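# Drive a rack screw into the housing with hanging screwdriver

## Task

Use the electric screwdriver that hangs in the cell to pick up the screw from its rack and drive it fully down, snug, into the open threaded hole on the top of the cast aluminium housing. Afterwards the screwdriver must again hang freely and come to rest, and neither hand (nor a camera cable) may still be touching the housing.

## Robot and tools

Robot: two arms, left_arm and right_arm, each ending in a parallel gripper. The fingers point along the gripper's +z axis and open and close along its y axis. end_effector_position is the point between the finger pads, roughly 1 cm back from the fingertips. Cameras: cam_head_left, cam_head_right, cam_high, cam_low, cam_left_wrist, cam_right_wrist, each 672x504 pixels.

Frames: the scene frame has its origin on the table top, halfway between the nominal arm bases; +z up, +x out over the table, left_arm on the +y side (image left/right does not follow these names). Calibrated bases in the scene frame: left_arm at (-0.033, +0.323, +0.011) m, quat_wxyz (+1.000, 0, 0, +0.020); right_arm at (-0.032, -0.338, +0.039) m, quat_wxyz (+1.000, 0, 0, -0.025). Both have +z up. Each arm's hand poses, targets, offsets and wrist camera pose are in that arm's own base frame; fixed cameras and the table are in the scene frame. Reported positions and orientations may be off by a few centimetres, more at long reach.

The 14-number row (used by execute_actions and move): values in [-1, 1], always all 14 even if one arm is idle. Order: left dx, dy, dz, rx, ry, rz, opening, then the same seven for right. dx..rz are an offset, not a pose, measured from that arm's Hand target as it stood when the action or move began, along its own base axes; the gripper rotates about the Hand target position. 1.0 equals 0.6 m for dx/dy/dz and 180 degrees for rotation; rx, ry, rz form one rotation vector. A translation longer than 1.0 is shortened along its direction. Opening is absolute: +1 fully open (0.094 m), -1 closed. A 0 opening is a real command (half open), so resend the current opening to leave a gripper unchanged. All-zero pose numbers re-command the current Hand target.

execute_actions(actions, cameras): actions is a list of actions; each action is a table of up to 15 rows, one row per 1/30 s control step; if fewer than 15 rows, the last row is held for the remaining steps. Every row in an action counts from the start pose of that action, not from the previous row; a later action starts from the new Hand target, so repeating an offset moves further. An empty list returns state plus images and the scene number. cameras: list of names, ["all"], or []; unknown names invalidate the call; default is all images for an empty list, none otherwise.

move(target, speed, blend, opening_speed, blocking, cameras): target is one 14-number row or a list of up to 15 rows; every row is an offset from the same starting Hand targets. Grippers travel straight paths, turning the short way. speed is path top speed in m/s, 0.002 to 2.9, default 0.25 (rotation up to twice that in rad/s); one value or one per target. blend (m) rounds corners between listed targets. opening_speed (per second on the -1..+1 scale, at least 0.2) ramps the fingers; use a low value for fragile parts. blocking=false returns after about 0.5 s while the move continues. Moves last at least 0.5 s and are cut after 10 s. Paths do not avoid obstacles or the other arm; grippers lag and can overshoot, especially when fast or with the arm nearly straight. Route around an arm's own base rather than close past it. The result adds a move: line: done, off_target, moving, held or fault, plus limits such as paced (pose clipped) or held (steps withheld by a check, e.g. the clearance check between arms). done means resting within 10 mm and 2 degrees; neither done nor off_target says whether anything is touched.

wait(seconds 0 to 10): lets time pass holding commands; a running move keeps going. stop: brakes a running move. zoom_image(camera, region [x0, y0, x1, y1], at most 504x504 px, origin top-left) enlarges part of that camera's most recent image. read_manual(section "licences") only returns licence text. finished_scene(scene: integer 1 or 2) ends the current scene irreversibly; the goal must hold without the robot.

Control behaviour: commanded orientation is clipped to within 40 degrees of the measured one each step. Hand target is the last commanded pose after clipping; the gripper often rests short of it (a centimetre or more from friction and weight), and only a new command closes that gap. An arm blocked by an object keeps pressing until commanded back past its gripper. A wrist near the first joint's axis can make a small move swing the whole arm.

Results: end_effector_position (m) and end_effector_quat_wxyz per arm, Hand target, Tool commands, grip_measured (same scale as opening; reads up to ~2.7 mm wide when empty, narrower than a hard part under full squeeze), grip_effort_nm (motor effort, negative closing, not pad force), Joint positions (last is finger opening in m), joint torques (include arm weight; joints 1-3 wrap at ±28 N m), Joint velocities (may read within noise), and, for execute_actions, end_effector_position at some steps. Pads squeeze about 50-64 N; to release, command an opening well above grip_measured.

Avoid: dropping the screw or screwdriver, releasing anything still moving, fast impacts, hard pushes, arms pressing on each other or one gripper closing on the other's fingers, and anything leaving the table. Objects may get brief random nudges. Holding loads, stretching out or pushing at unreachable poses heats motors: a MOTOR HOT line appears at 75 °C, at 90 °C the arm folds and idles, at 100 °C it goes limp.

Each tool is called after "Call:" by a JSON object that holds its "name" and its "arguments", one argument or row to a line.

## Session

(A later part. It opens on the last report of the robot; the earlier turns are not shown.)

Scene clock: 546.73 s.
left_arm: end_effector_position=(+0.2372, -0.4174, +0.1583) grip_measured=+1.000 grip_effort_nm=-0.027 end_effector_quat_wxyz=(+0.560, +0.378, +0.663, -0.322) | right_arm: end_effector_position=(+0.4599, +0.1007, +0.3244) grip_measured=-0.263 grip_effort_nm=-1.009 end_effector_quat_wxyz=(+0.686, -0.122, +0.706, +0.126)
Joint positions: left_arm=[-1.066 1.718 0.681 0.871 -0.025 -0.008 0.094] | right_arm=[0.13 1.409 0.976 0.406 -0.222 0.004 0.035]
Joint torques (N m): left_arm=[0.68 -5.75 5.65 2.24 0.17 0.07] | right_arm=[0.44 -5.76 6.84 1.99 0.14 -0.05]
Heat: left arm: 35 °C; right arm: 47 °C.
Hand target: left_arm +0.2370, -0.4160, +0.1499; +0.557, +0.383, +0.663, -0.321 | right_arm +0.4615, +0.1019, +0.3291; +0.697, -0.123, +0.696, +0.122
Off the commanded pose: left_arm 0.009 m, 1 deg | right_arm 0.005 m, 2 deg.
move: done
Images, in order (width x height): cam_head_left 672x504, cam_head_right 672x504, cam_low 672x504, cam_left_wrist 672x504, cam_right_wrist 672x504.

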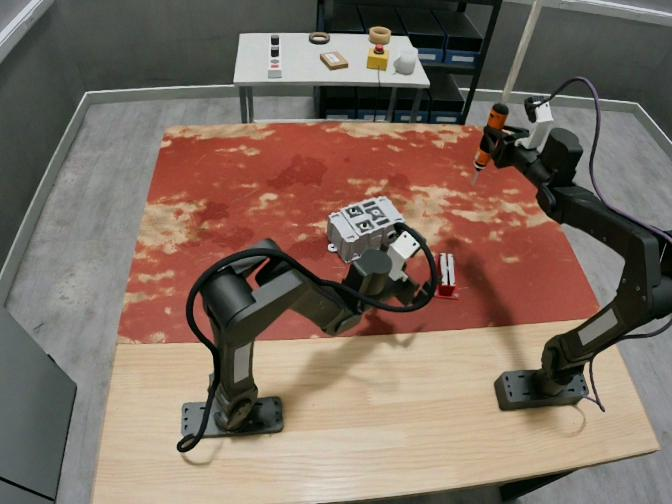

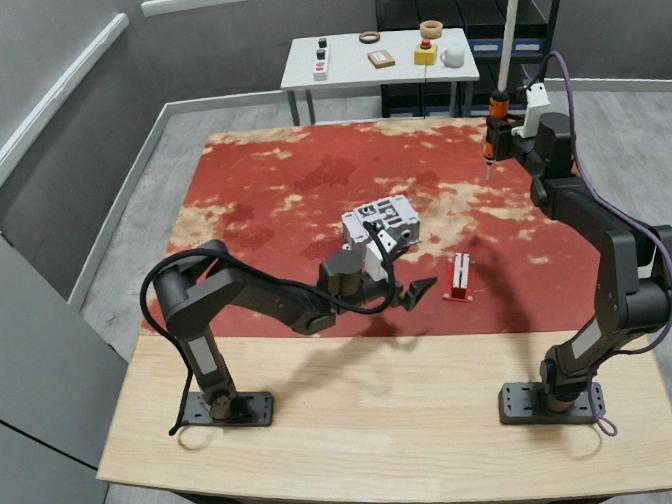

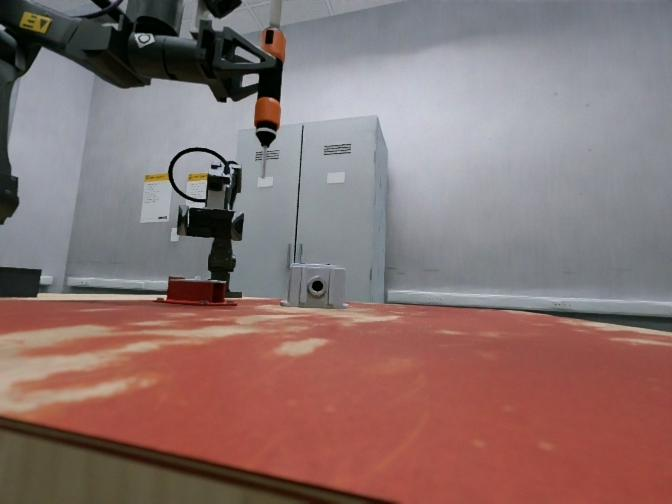

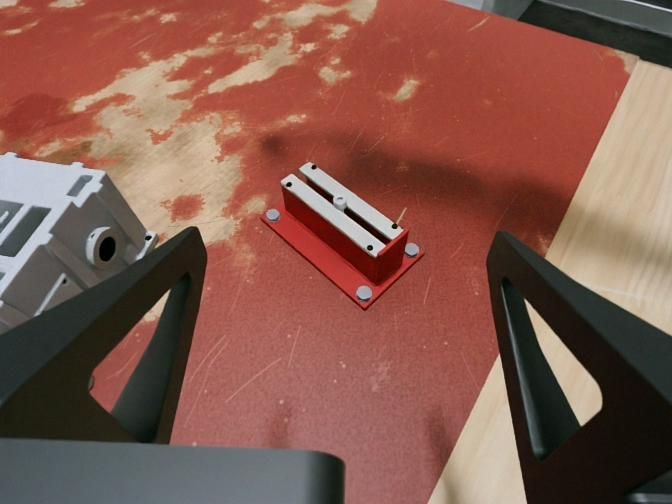

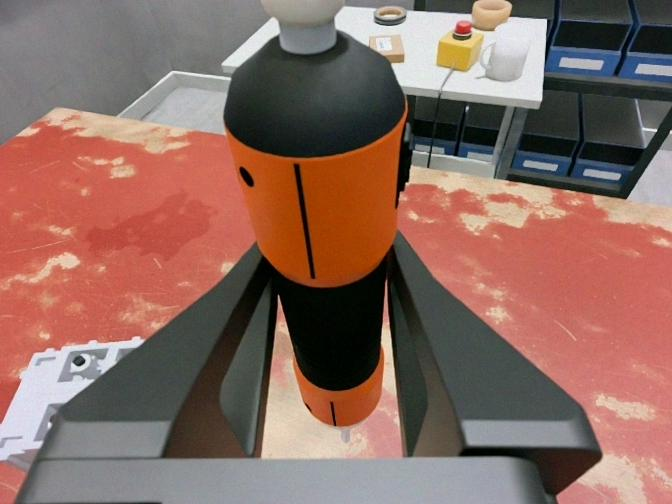

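Call:
{"name": "move", "arguments": {
  "target": [0, 0, 0, 0, 0, 0, 1, -0.24, 0.097, -0.05, 0, 0, 0, -0.45],
  "speed": 0.12,
  "cameras": ["all"]
}}

Scene clock: 586.73 s.
left_arm: end_effector_position=(+0.2372, -0.4174, +0.1583) grip_measured=+1.000 grip_effort_nm=-0.022 end_effector_quat_wxyz=(+0.560, +0.378, +0.663, -0.322) | right_arm: end_effector_position=(+0.3213, +0.1614, +0.3000) grip_measured=-0.264 grip_effort_nm=-1.009 end_effector_quat_wxyz=(+0.695, -0.122, +0.698, +0.124)
Joint positions: left_arm=[-1.066 1.718 0.681 0.871 -0.025 -0.008 0.094] | right_arm=[0.573 0.933 0.575 0.354 0.223 0.004 0.035]
Joint torques (N m): left_arm=[0.64 -5.72 5.64 2.25 0.15 0.07] | right_arm=[0.43 -3.64 5.74 1.62 0.09 -0.08]
Heat: left arm: 35 °C; right arm: 49 °C.
Hand target: left_arm +0.2370, -0.4160, +0.1499; +0.557, +0.383, +0.663, -0.321 | right_arm +0.3175, +0.1601, +0.2989; +0.696, -0.123, +0.696, +0.122
Off the commanded pose: left_arm 0.009 m, 1 deg | right_arm 0.004 m, 0 deg.
move: done

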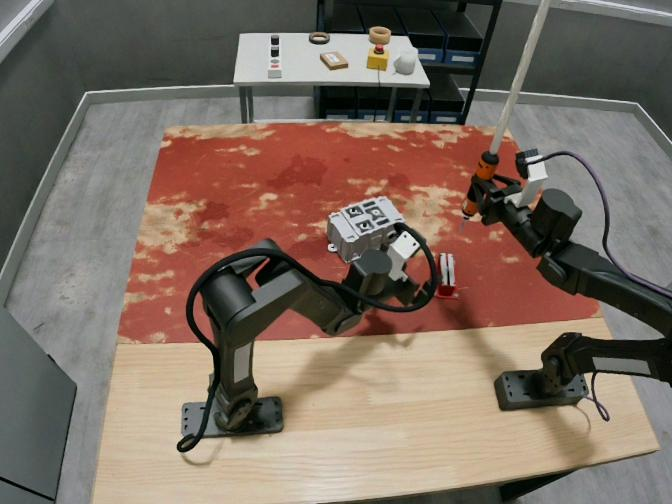

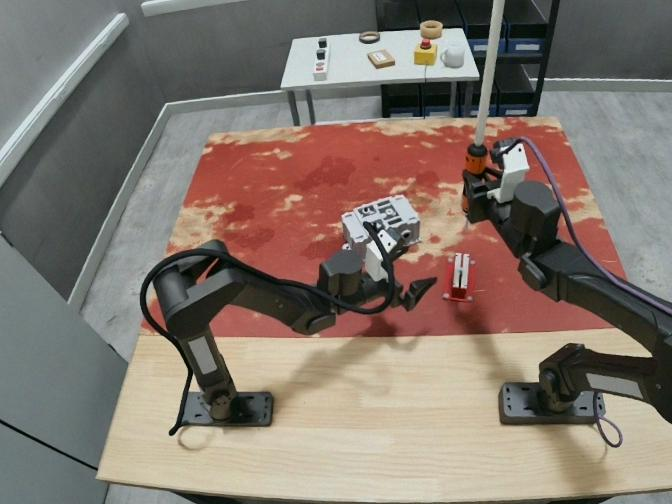

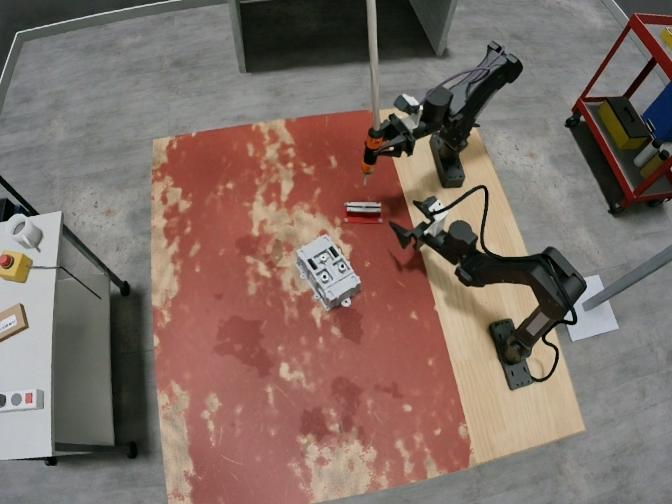

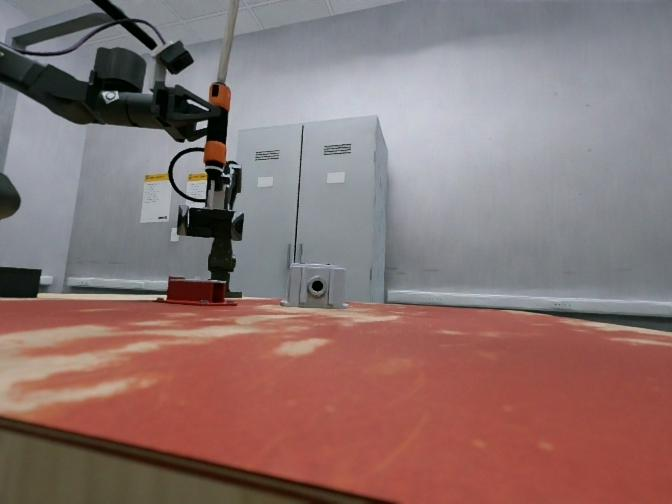

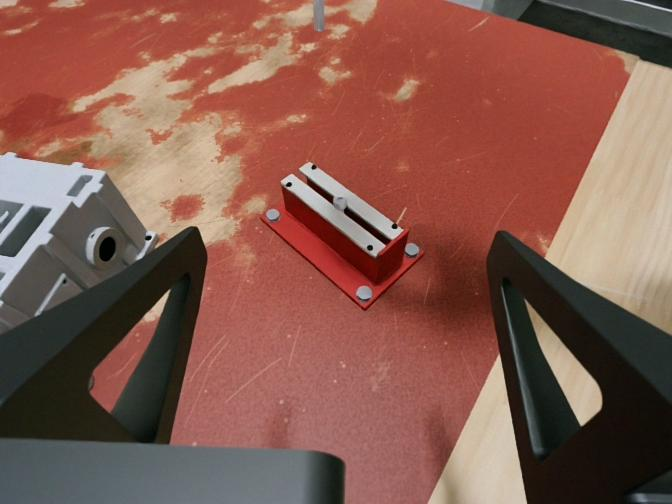

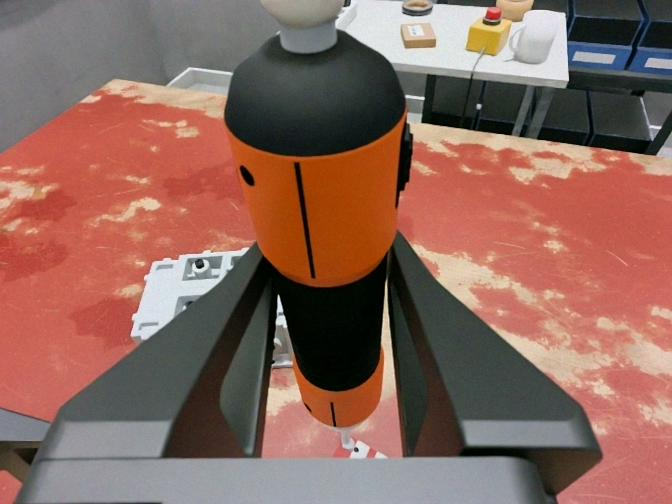

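Call:
{"name": "zoom_image", "arguments": {
  "camera": "cam_right_wrist",
  "region": [260, 370, 430, 480]
}}

Call:
{"name": "zoom_image", "arguments": {
  "camera": "cam_left_wrist",
  "region": [240, 0, 440, 240]
}}

Scaled by 2.965 from the camera's 672x504 image, which has a finer 960x720 frame.

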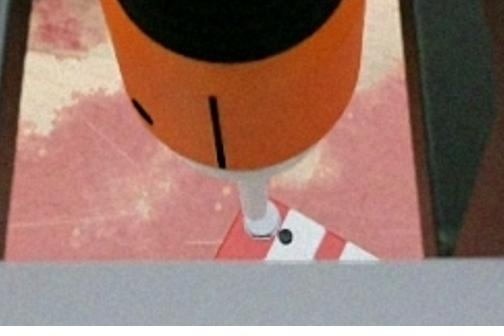

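Scaled by 2.100 from the camera's 672x504 image, which has a finer 960x720 frame.

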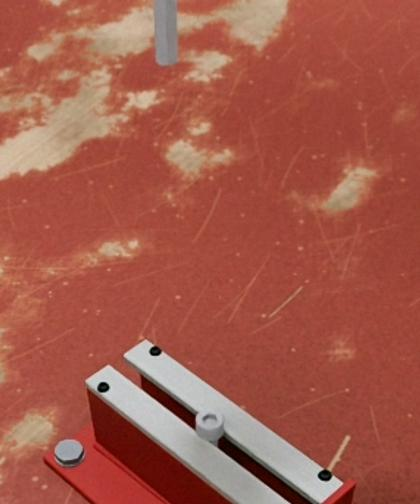

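Call:
{"name": "move", "arguments": {
  "target": [0, 0, 0, 0, 0, 0, 1, -0.003, -0.006, -0.19, 0, 0, 0, -0.45],
  "speed": 0.1,
  "cameras": ["cam_low", "cam_left_wrist", "cam_right_wrist"]
}}

Call:
{"name": "zoom_image", "arguments": {
  "camera": "cam_right_wrist",
  "region": [260, 370, 430, 480]
}}

Call:
{"name": "zoom_image", "arguments": {
  "camera": "cam_left_wrist",
  "region": [240, 80, 440, 280]
}}

Scene clock: 640.37 s.
left_arm: end_effector_position=(+0.2372, -0.4174, +0.1583) grip_measured=+1.000 grip_effort_nm=-0.022 end_effector_quat_wxyz=(+0.560, +0.378, +0.663, -0.322) | right_arm: end_effector_position=(+0.3175, +0.1578, +0.1885) grip_measured=-0.264 grip_effort_nm=-1.009 end_effector_quat_wxyz=(+0.696, -0.120, +0.697, +0.123)
Joint positions: left_arm=[-1.066 1.718 0.681 0.871 -0.025 -0.008 0.094] | right_arm=[0.57 1.222 0.197 1.025 0.224 0.004 0.035]
Joint torques (N m): left_arm=[0.66 -5.75 5.61 2.25 0.15 0.08] | right_arm=[-0.44 -2.29 4.44 1.88 -0.06 -0.06]
Heat: left arm: 35 °C; right arm: 45 °C.
Hand target: left_arm +0.2370, -0.4160, +0.1499; +0.557, +0.383, +0.663, -0.321 | right_arm +0.3158, +0.1565, +0.1851; +0.696, -0.123, +0.696, +0.122
Off the commanded pose: left_arm 0.009 m, 1 deg | right_arm 0.004 m, 0 deg.
move: done
Images, in order (width x height): cam_low 672x504, cam_left_wrist 672x504, cam_right_wrist 672x504.

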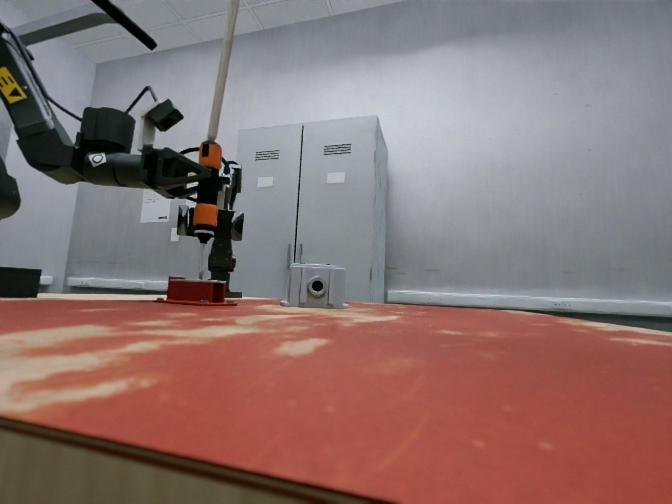

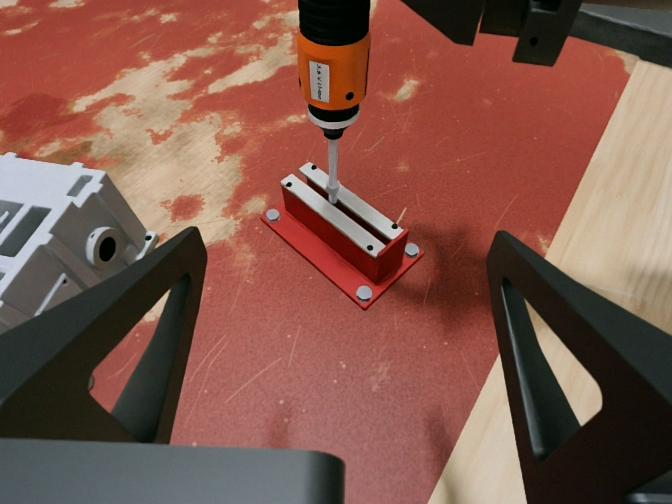

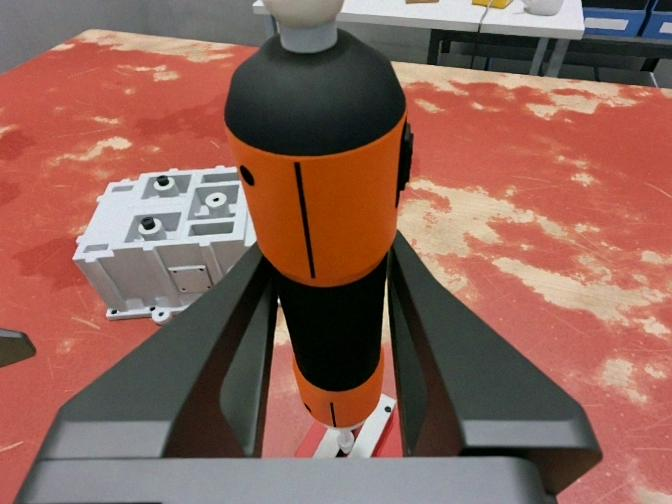

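Scaled by 2.965 from the camera's 672x504 image, which has a finer 960x720 frame.

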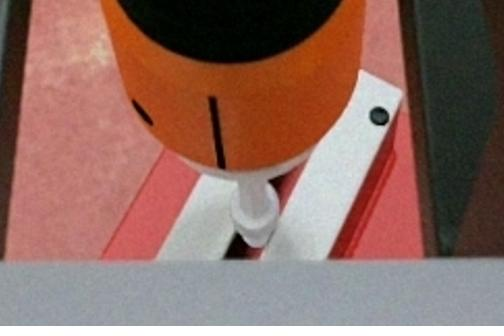

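Scaled by 2.520 from the camera's 672x504 image, which has a finer 960x720 frame.

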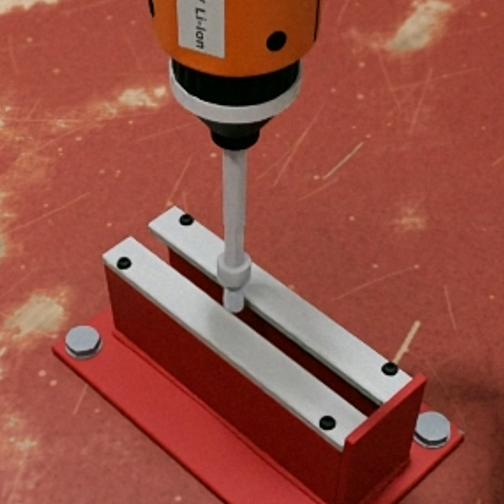

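Call:
{"name": "zoom_image", "arguments": {
  "camera": "cam_left_wrist",
  "region": [290, 130, 380, 230]
}}

Call:
{"name": "zoom_image", "arguments": {
  "camera": "cam_low",
  "region": [150, 130, 260, 310]
}}

Scaled by 5.040 from the camera's 672x504 image, which has a finer 960x720 frame.

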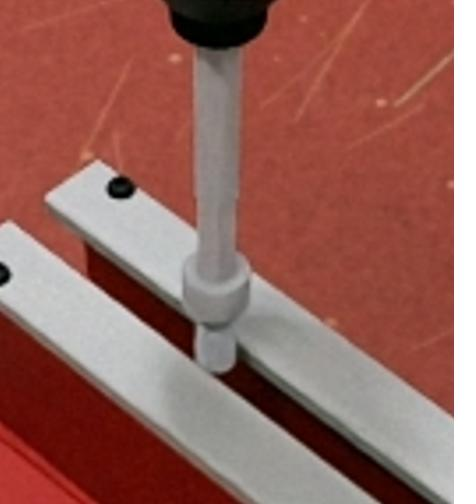

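Scaled by 2.800 from the camera's 672x504 image, which has a finer 960x720 frame.

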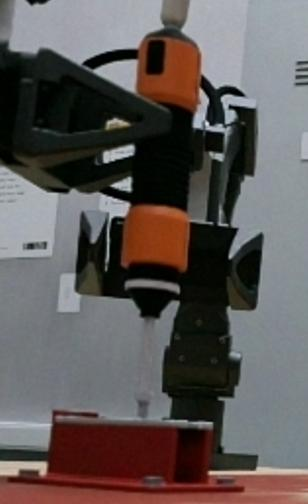

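Call:
{"name": "move", "arguments": {
  "target": [0, 0, 0, 0, 0, 0, 1, 0, 0, 0.08, 0, 0, 0, -0.45],
  "speed": 0.06,
  "cameras": ["cam_low", "cam_left_wrist", "cam_right_wrist"]
}}

Call:
{"name": "zoom_image", "arguments": {
  "camera": "cam_left_wrist",
  "region": [260, 80, 410, 230]
}}

Call:
{"name": "zoom_image", "arguments": {
  "camera": "cam_right_wrist",
  "region": [260, 370, 430, 480]
}}

Scene clock: 676.47 s.
left_arm: end_effector_position=(+0.2372, -0.4174, +0.1583) grip_measured=+1.000 grip_effort_nm=-0.027 end_effector_quat_wxyz=(+0.560, +0.378, +0.663, -0.322) | right_arm: end_effector_position=(+0.3132, +0.1551, +0.2141) grip_measured=-0.264 grip_effort_nm=-1.009 end_effector_quat_wxyz=(+0.683, -0.126, +0.710, +0.117)
Joint positions: left_arm=[-1.066 1.718 0.681 0.871 -0.025 -0.008 0.094] | right_arm=[0.57 1.016 0.285 0.691 0.224 0.003 0.035]
Joint torques (N m): left_arm=[0.62 -5.75 5.67 2.24 0.15 0.08] | right_arm=[-0.47 -3.54 9.22 1.61 -0.03 -0.05]
Heat: left arm: 35 °C; right arm: 45 °C.
Hand target: left_arm +0.2370, -0.4160, +0.1499; +0.557, +0.383, +0.663, -0.321 | right_arm +0.3158, +0.1565, +0.2332; +0.697, -0.123, +0.696, +0.123
Off the commanded pose: left_arm 0.009 m, 1 deg | right_arm 0.019 m, 2 deg.
move: off_target (right_arm)
Images, in order (width x height): cam_low 672x504, cam_left_wrist 672x504, cam_right_wrist 672x504.

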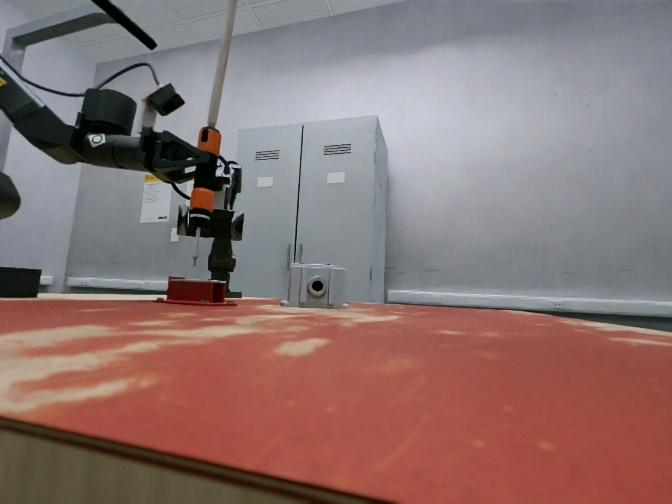

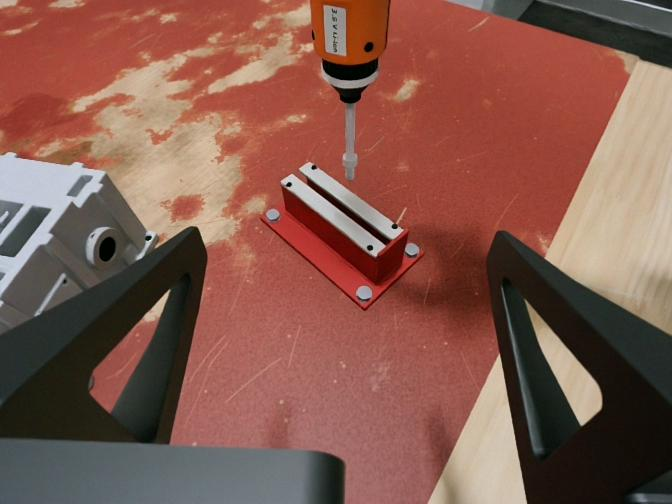

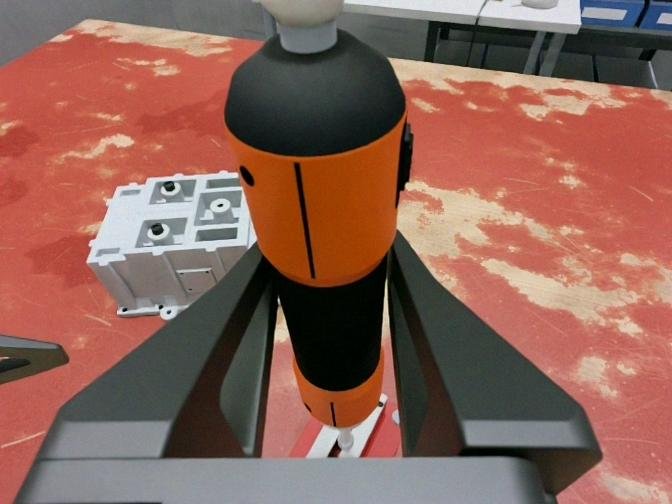

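Scaled by 3.360 from the camera's 672x504 image, which has a finer 960x720 frame.

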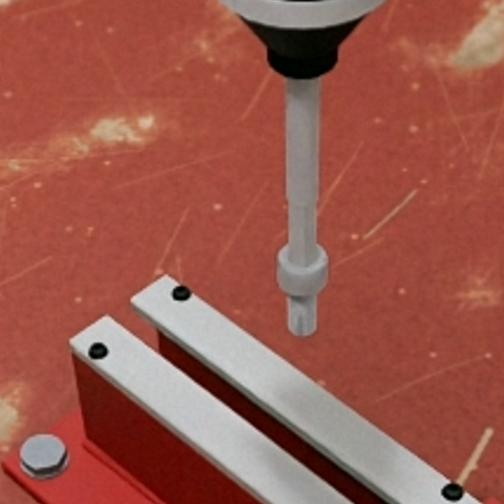

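Scaled by 2.965 from the camera's 672x504 image, which has a finer 960x720 frame.

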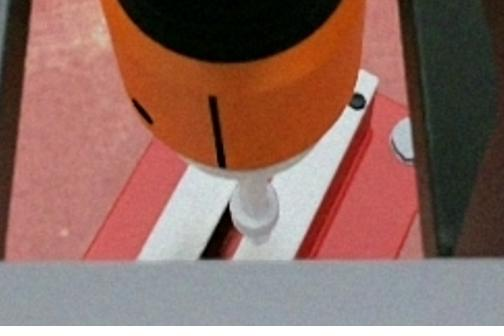

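Call:
{"name": "move", "arguments": {
  "target": [0.2917, 0.2783, 0.05, -0.0248, -0.012, -0.0389, 1, 0, 0, 0.14, 0, 0, 0, -0.45],
  "speed": 0.15,
  "cameras": ["cam_low", "cam_left_wrist", "cam_right_wrist"]
}}

Scene clock: 780.00 s.
left_arm: end_effector_position=(+0.4084, -0.2447, +0.1771) grip_measured=+1.000 grip_effort_nm=-0.027 end_effector_quat_wxyz=(+0.562, +0.397, +0.624, -0.370) | right_arm: end_effector_position=(+0.3171, +0.1576, +0.2912) grip_measured=-0.264 grip_effort_nm=-1.013 end_effector_quat_wxyz=(+0.678, -0.128, +0.715, +0.115)
Joint positions: left_arm=[-0.245 1.835 0.86 0.824 0.898 0.102 0.094] | right_arm=[0.57 0.905 0.58 0.268 0.224 0.003 0.035]
Joint torques (N m): left_arm=[-0.25 -6.68 9.73 1.66 0.3 0.13] | right_arm=[-0.42 -3.43 10.37 1.67 -0.05 -0.06]
Heat: left arm: 35 °C; right arm: 44 °C.
Hand target: left_arm +0.4120, -0.2490, +0.1799; +0.563, +0.407, +0.615, -0.373 | right_arm +0.3158, +0.1565, +0.3170; +0.696, -0.123, +0.696, +0.122
Off the commanded pose: left_arm 0.006 m, 2 deg | right_arm 0.026 m, 3 deg.
move: off_target (right_arm)
Images, in order (width x height): cam_low 672x504, cam_left_wrist 672x504, cam_right_wrist 672x504.

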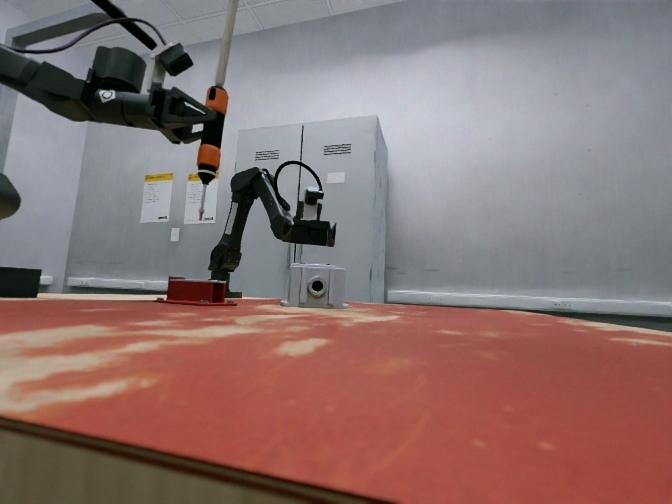

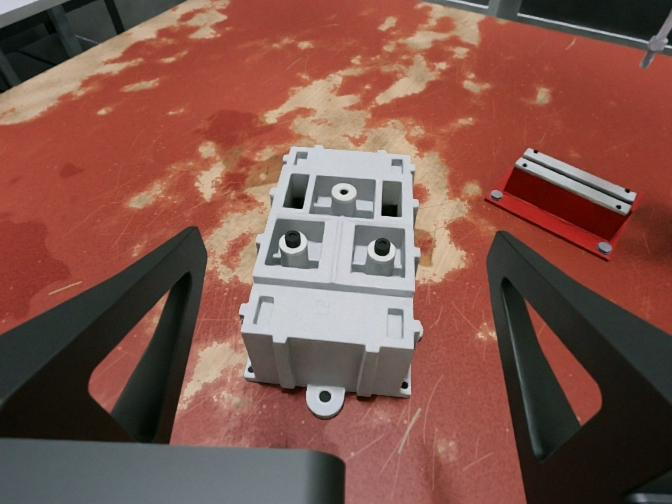

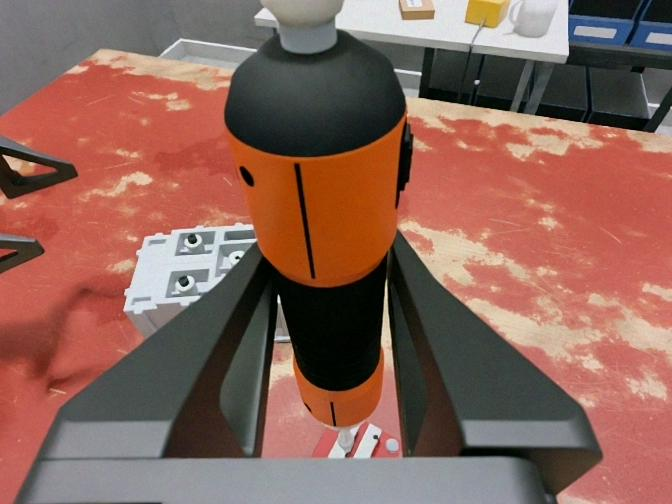

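Call:
{"name": "move", "arguments": {
  "target": [0, 0, 0, 0, 0, 0, 1, 0.247, 0.3, 0.0, 0, 0, 0, -0.45],
  "speed": 0.15,
  "cameras": ["all"]
}}

Call:
{"name": "zoom_image", "arguments": {
  "camera": "cam_left_wrist",
  "region": [240, 0, 440, 240]
}}

Call:
{"name": "zoom_image", "arguments": {
  "camera": "cam_right_wrist",
  "region": [260, 370, 430, 480]
}}

Scene clock: 794.23 s.
left_arm: end_effector_position=(+0.4083, -0.2448, +0.1768) grip_measured=+1.000 grip_effort_nm=-0.022 end_effector_quat_wxyz=(+0.562, +0.397, +0.624, -0.371) | right_arm: end_effector_position=(+0.4622, +0.3297, +0.3038) grip_measured=-0.264 grip_effort_nm=-1.009 end_effector_quat_wxyz=(+0.689, -0.125, +0.705, +0.117)
Joint positions: left_arm=[-0.245 1.835 0.86 0.823 0.898 0.102 0.094] | right_arm=[0.739 1.82 1.321 0.472 0.396 0.003 0.035]
Joint torques (N m): left_arm=[-0.23 -6.69 9.77 1.65 0.3 0.12] | right_arm=[0.73 -9.17 10.43 1.57 0.01 -0.05]
Heat: left arm: 38 °C; right arm: 45 °C.
Hand target: left_arm +0.4120, -0.2490, +0.1799; +0.563, +0.407, +0.615, -0.373 | right_arm +0.4640, +0.3365, +0.3171; +0.696, -0.123, +0.696, +0.122
Off the commanded pose: left_arm 0.006 m, 2 deg | right_arm 0.015 m, 1 deg.
move: off_target (right_arm)

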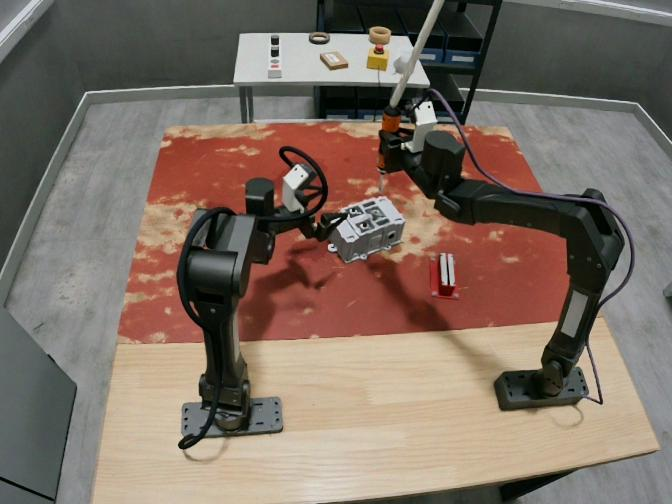

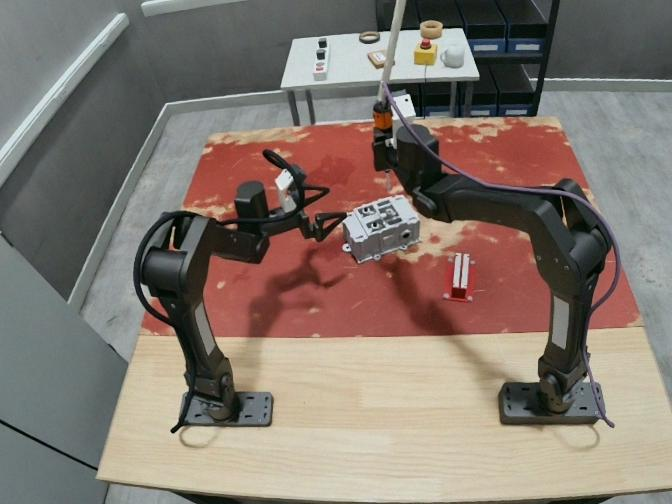

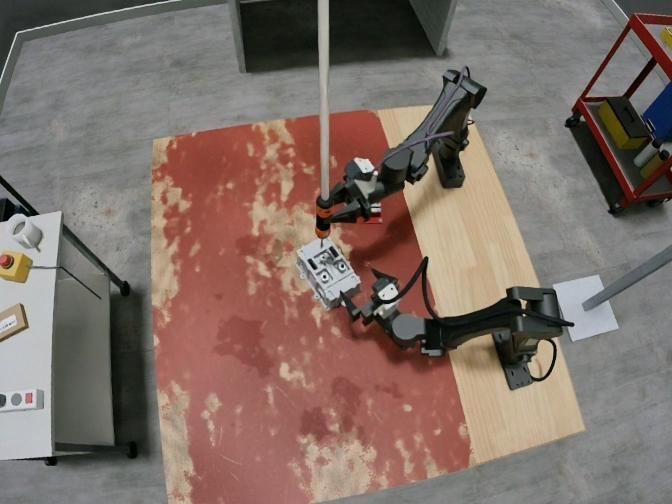

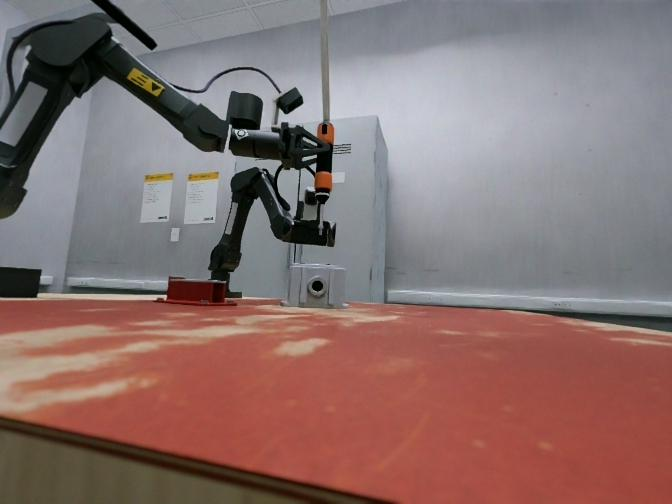

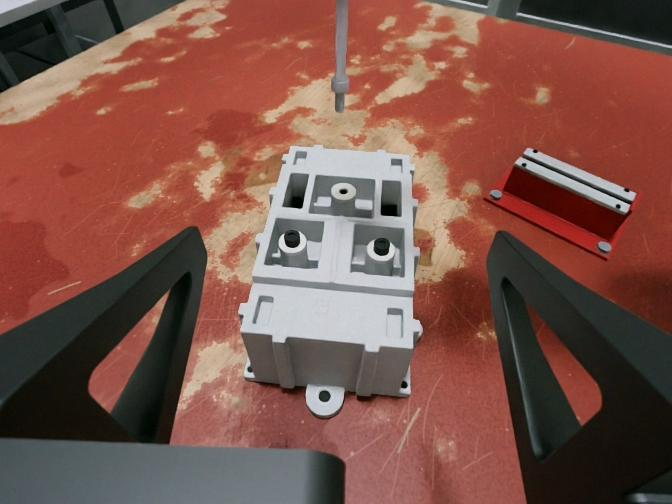

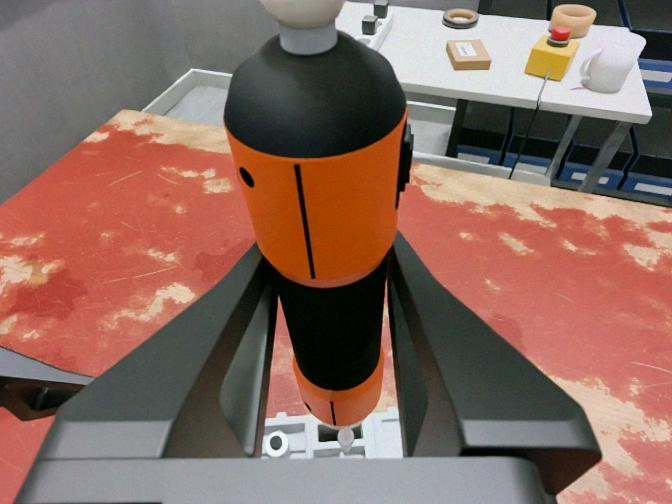

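Scaled by 2.100 from the camera's 672x504 image, which has a finer 960x720 frame.

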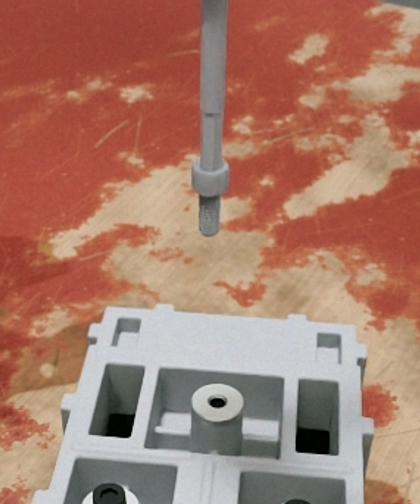

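Scaled by 2.965 from the camera's 672x504 image, which has a finer 960x720 frame.

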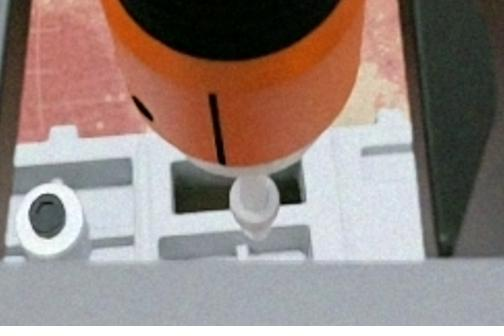

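Call:
{"name": "move", "arguments": {
  "target": [0, 0, 0, 0, 0, 0, 1, -0.003, -0.001, -0.0917, 0, 0, 0, -0.45],
  "speed": 0.08,
  "cameras": ["cam_low", "cam_left_wrist", "cam_right_wrist"]
}}

Call:
{"name": "zoom_image", "arguments": {
  "camera": "cam_left_wrist",
  "region": [270, 80, 410, 230]
}}

Call:
{"name": "zoom_image", "arguments": {
  "camera": "cam_right_wrist",
  "region": [260, 370, 430, 480]
}}

Scene clock: 877.37 s.
left_arm: end_effector_position=(+0.4082, -0.2448, +0.1768) grip_measured=+1.000 grip_effort_nm=-0.027 end_effector_quat_wxyz=(+0.562, +0.397, +0.624, -0.370) | right_arm: end_effector_position=(+0.4650, +0.3315, +0.2668) grip_measured=-0.264 grip_effort_nm=-1.009 end_effector_quat_wxyz=(+0.696, -0.119, +0.698, +0.120)
Joint positions: left_arm=[-0.245 1.835 0.86 0.822 0.898 0.103 0.094] | right_arm=[0.739 1.885 1.229 0.652 0.4 0.003 0.035]
Joint torques (N m): left_arm=[-0.17 -6.71 9.74 1.67 0.31 0.12] | right_arm=[0.83 -9.83 5.68 1.86 0.01 -0.02]
Heat: left arm: 41 °C; right arm: 45 °C.
Hand target: left_arm +0.4121, -0.2490, +0.1799; +0.563, +0.407, +0.615, -0.373 | right_arm +0.4622, +0.3360, +0.2622; +0.696, -0.123, +0.696, +0.123
Off the commanded pose: left_arm 0.006 m, 2 deg | right_arm 0.007 m, 1 deg.
move: done
Images, in order (width x height): cam_low 672x504, cam_left_wrist 672x504, cam_right_wrist 672x504.

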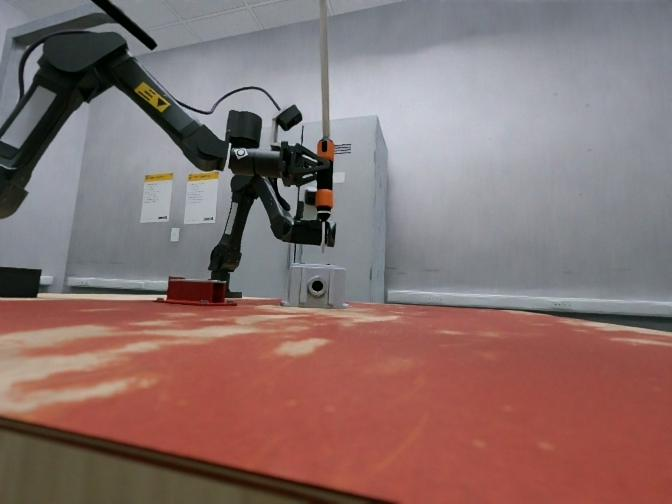

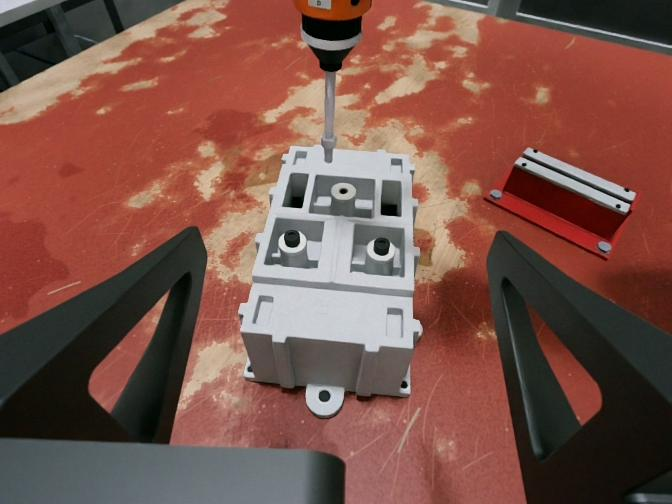

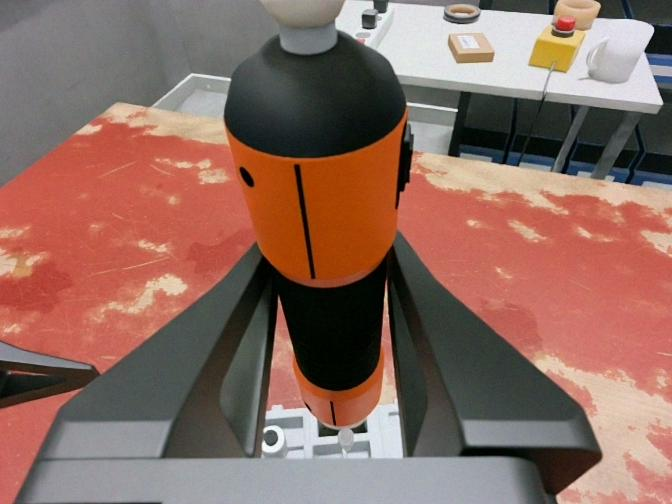

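Scaled by 3.360 from the camera's 672x504 image, which has a finer 960x720 frame.

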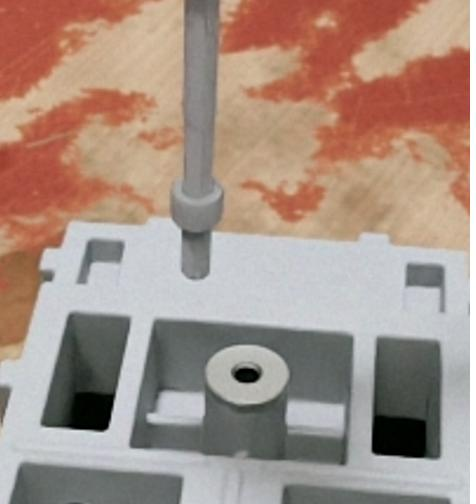

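Scaled by 2.965 from the camera's 672x504 image, which has a finer 960x720 frame.

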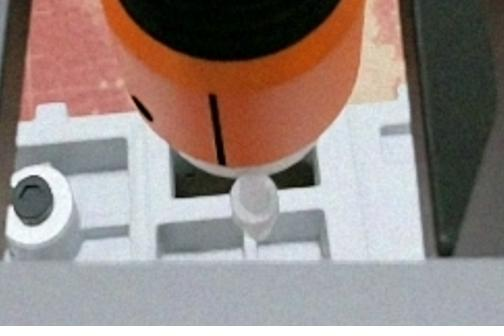

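Call:
{"name": "move", "arguments": {
  "target": [0, 0, 0, 0, 0, 0, 1, -0.0155, 0.0, -0.0167, 0, 0, 0, -0.45],
  "speed": 0.06,
  "cameras": ["cam_low", "cam_left_wrist", "cam_right_wrist", "cam_high"]
}}

Call:
{"name": "zoom_image", "arguments": {
  "camera": "cam_left_wrist",
  "region": [270, 80, 410, 230]
}}

Call:
{"name": "zoom_image", "arguments": {
  "camera": "cam_right_wrist",
  "region": [260, 370, 430, 480]
}}

Scene clock: 956.17 s.
left_arm: end_effector_position=(+0.4082, -0.2448, +0.1768) grip_measured=+1.000 grip_effort_nm=-0.017 end_effector_quat_wxyz=(+0.562, +0.397, +0.624, -0.370) | right_arm: end_effector_position=(+0.4566, +0.3325, +0.2550) grip_measured=-0.264 grip_effort_nm=-1.009 end_effector_quat_wxyz=(+0.695, -0.120, +0.699, +0.119)
Joint positions: left_arm=[-0.245 1.835 0.86 0.822 0.898 0.103 0.094] | right_arm=[0.755 1.885 1.179 0.7 0.416 0.003 0.035]
Joint torques (N m): left_arm=[-0.21 -6.67 9.77 1.67 0.3 0.13] | right_arm=[0.83 -10.35 5.33 1.84 -0.01 -0.04]
Heat: left arm: 42 °C; right arm: 48 °C.
Hand target: left_arm +0.4121, -0.2490, +0.1799; +0.563, +0.407, +0.615, -0.373 | right_arm +0.4529, +0.3358, +0.2521; +0.696, -0.123, +0.696, +0.122
Off the commanded pose: left_arm 0.006 m, 2 deg | right_arm 0.006 m, 1 deg.
move: done
Images, in order (width x height): cam_high 672x504, cam_low 672x504, cam_left_wrist 672x504, cam_right_wrist 672x504.

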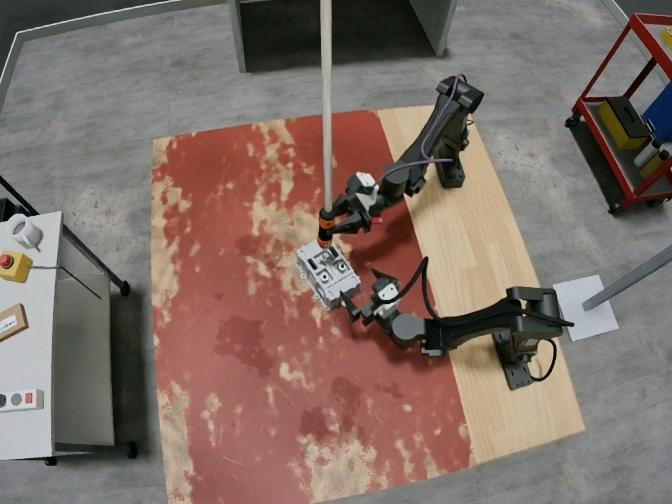

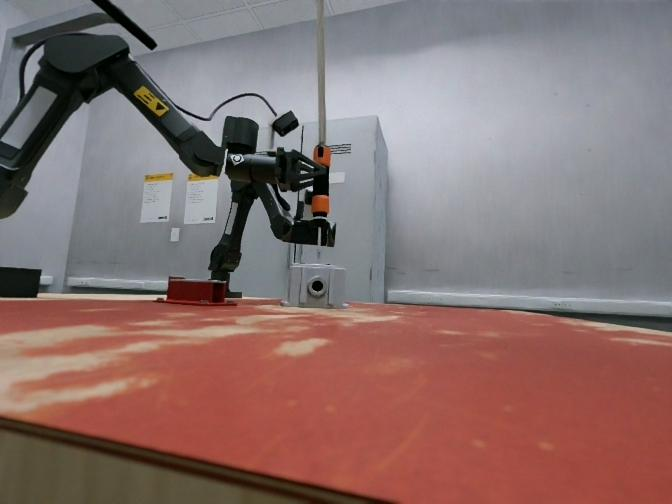

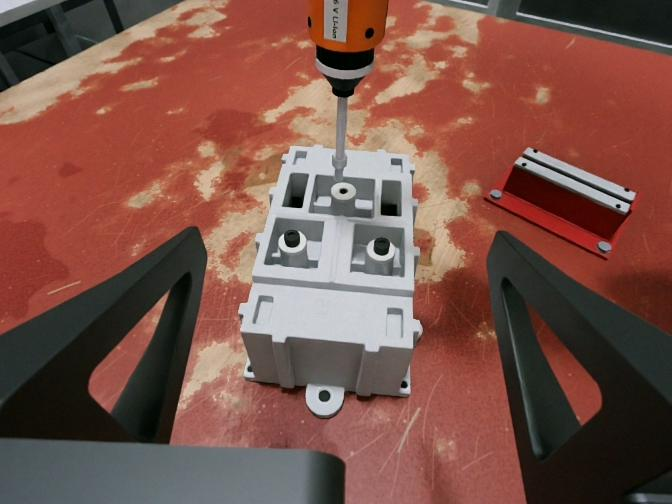

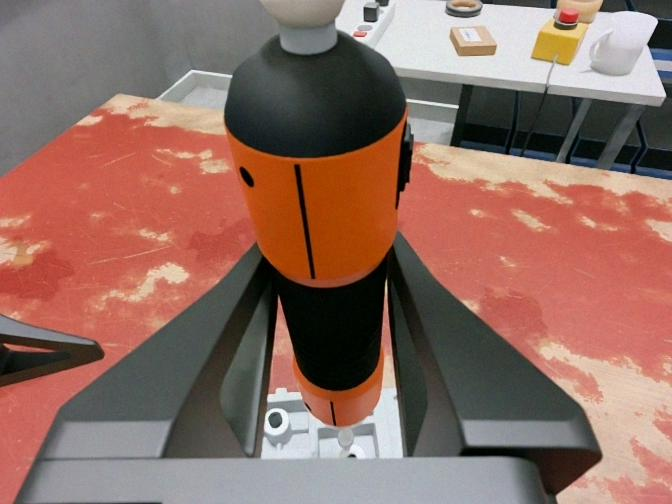

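Scaled by 3.360 from the camera's 672x504 image, which has a finer 960x720 frame.

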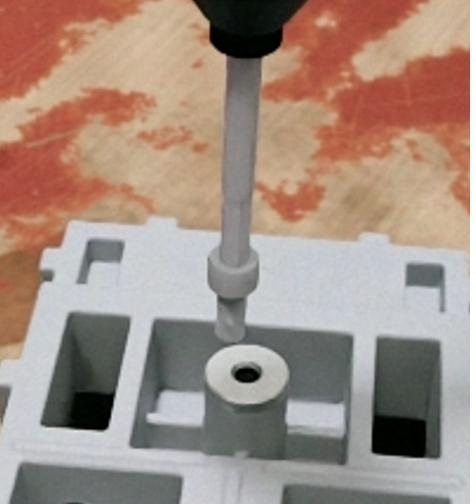

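Scaled by 2.965 from the camera's 672x504 image, which has a finer 960x720 frame.

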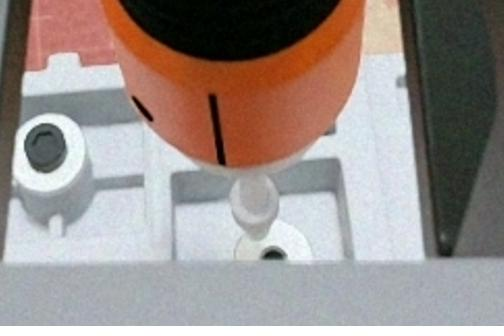

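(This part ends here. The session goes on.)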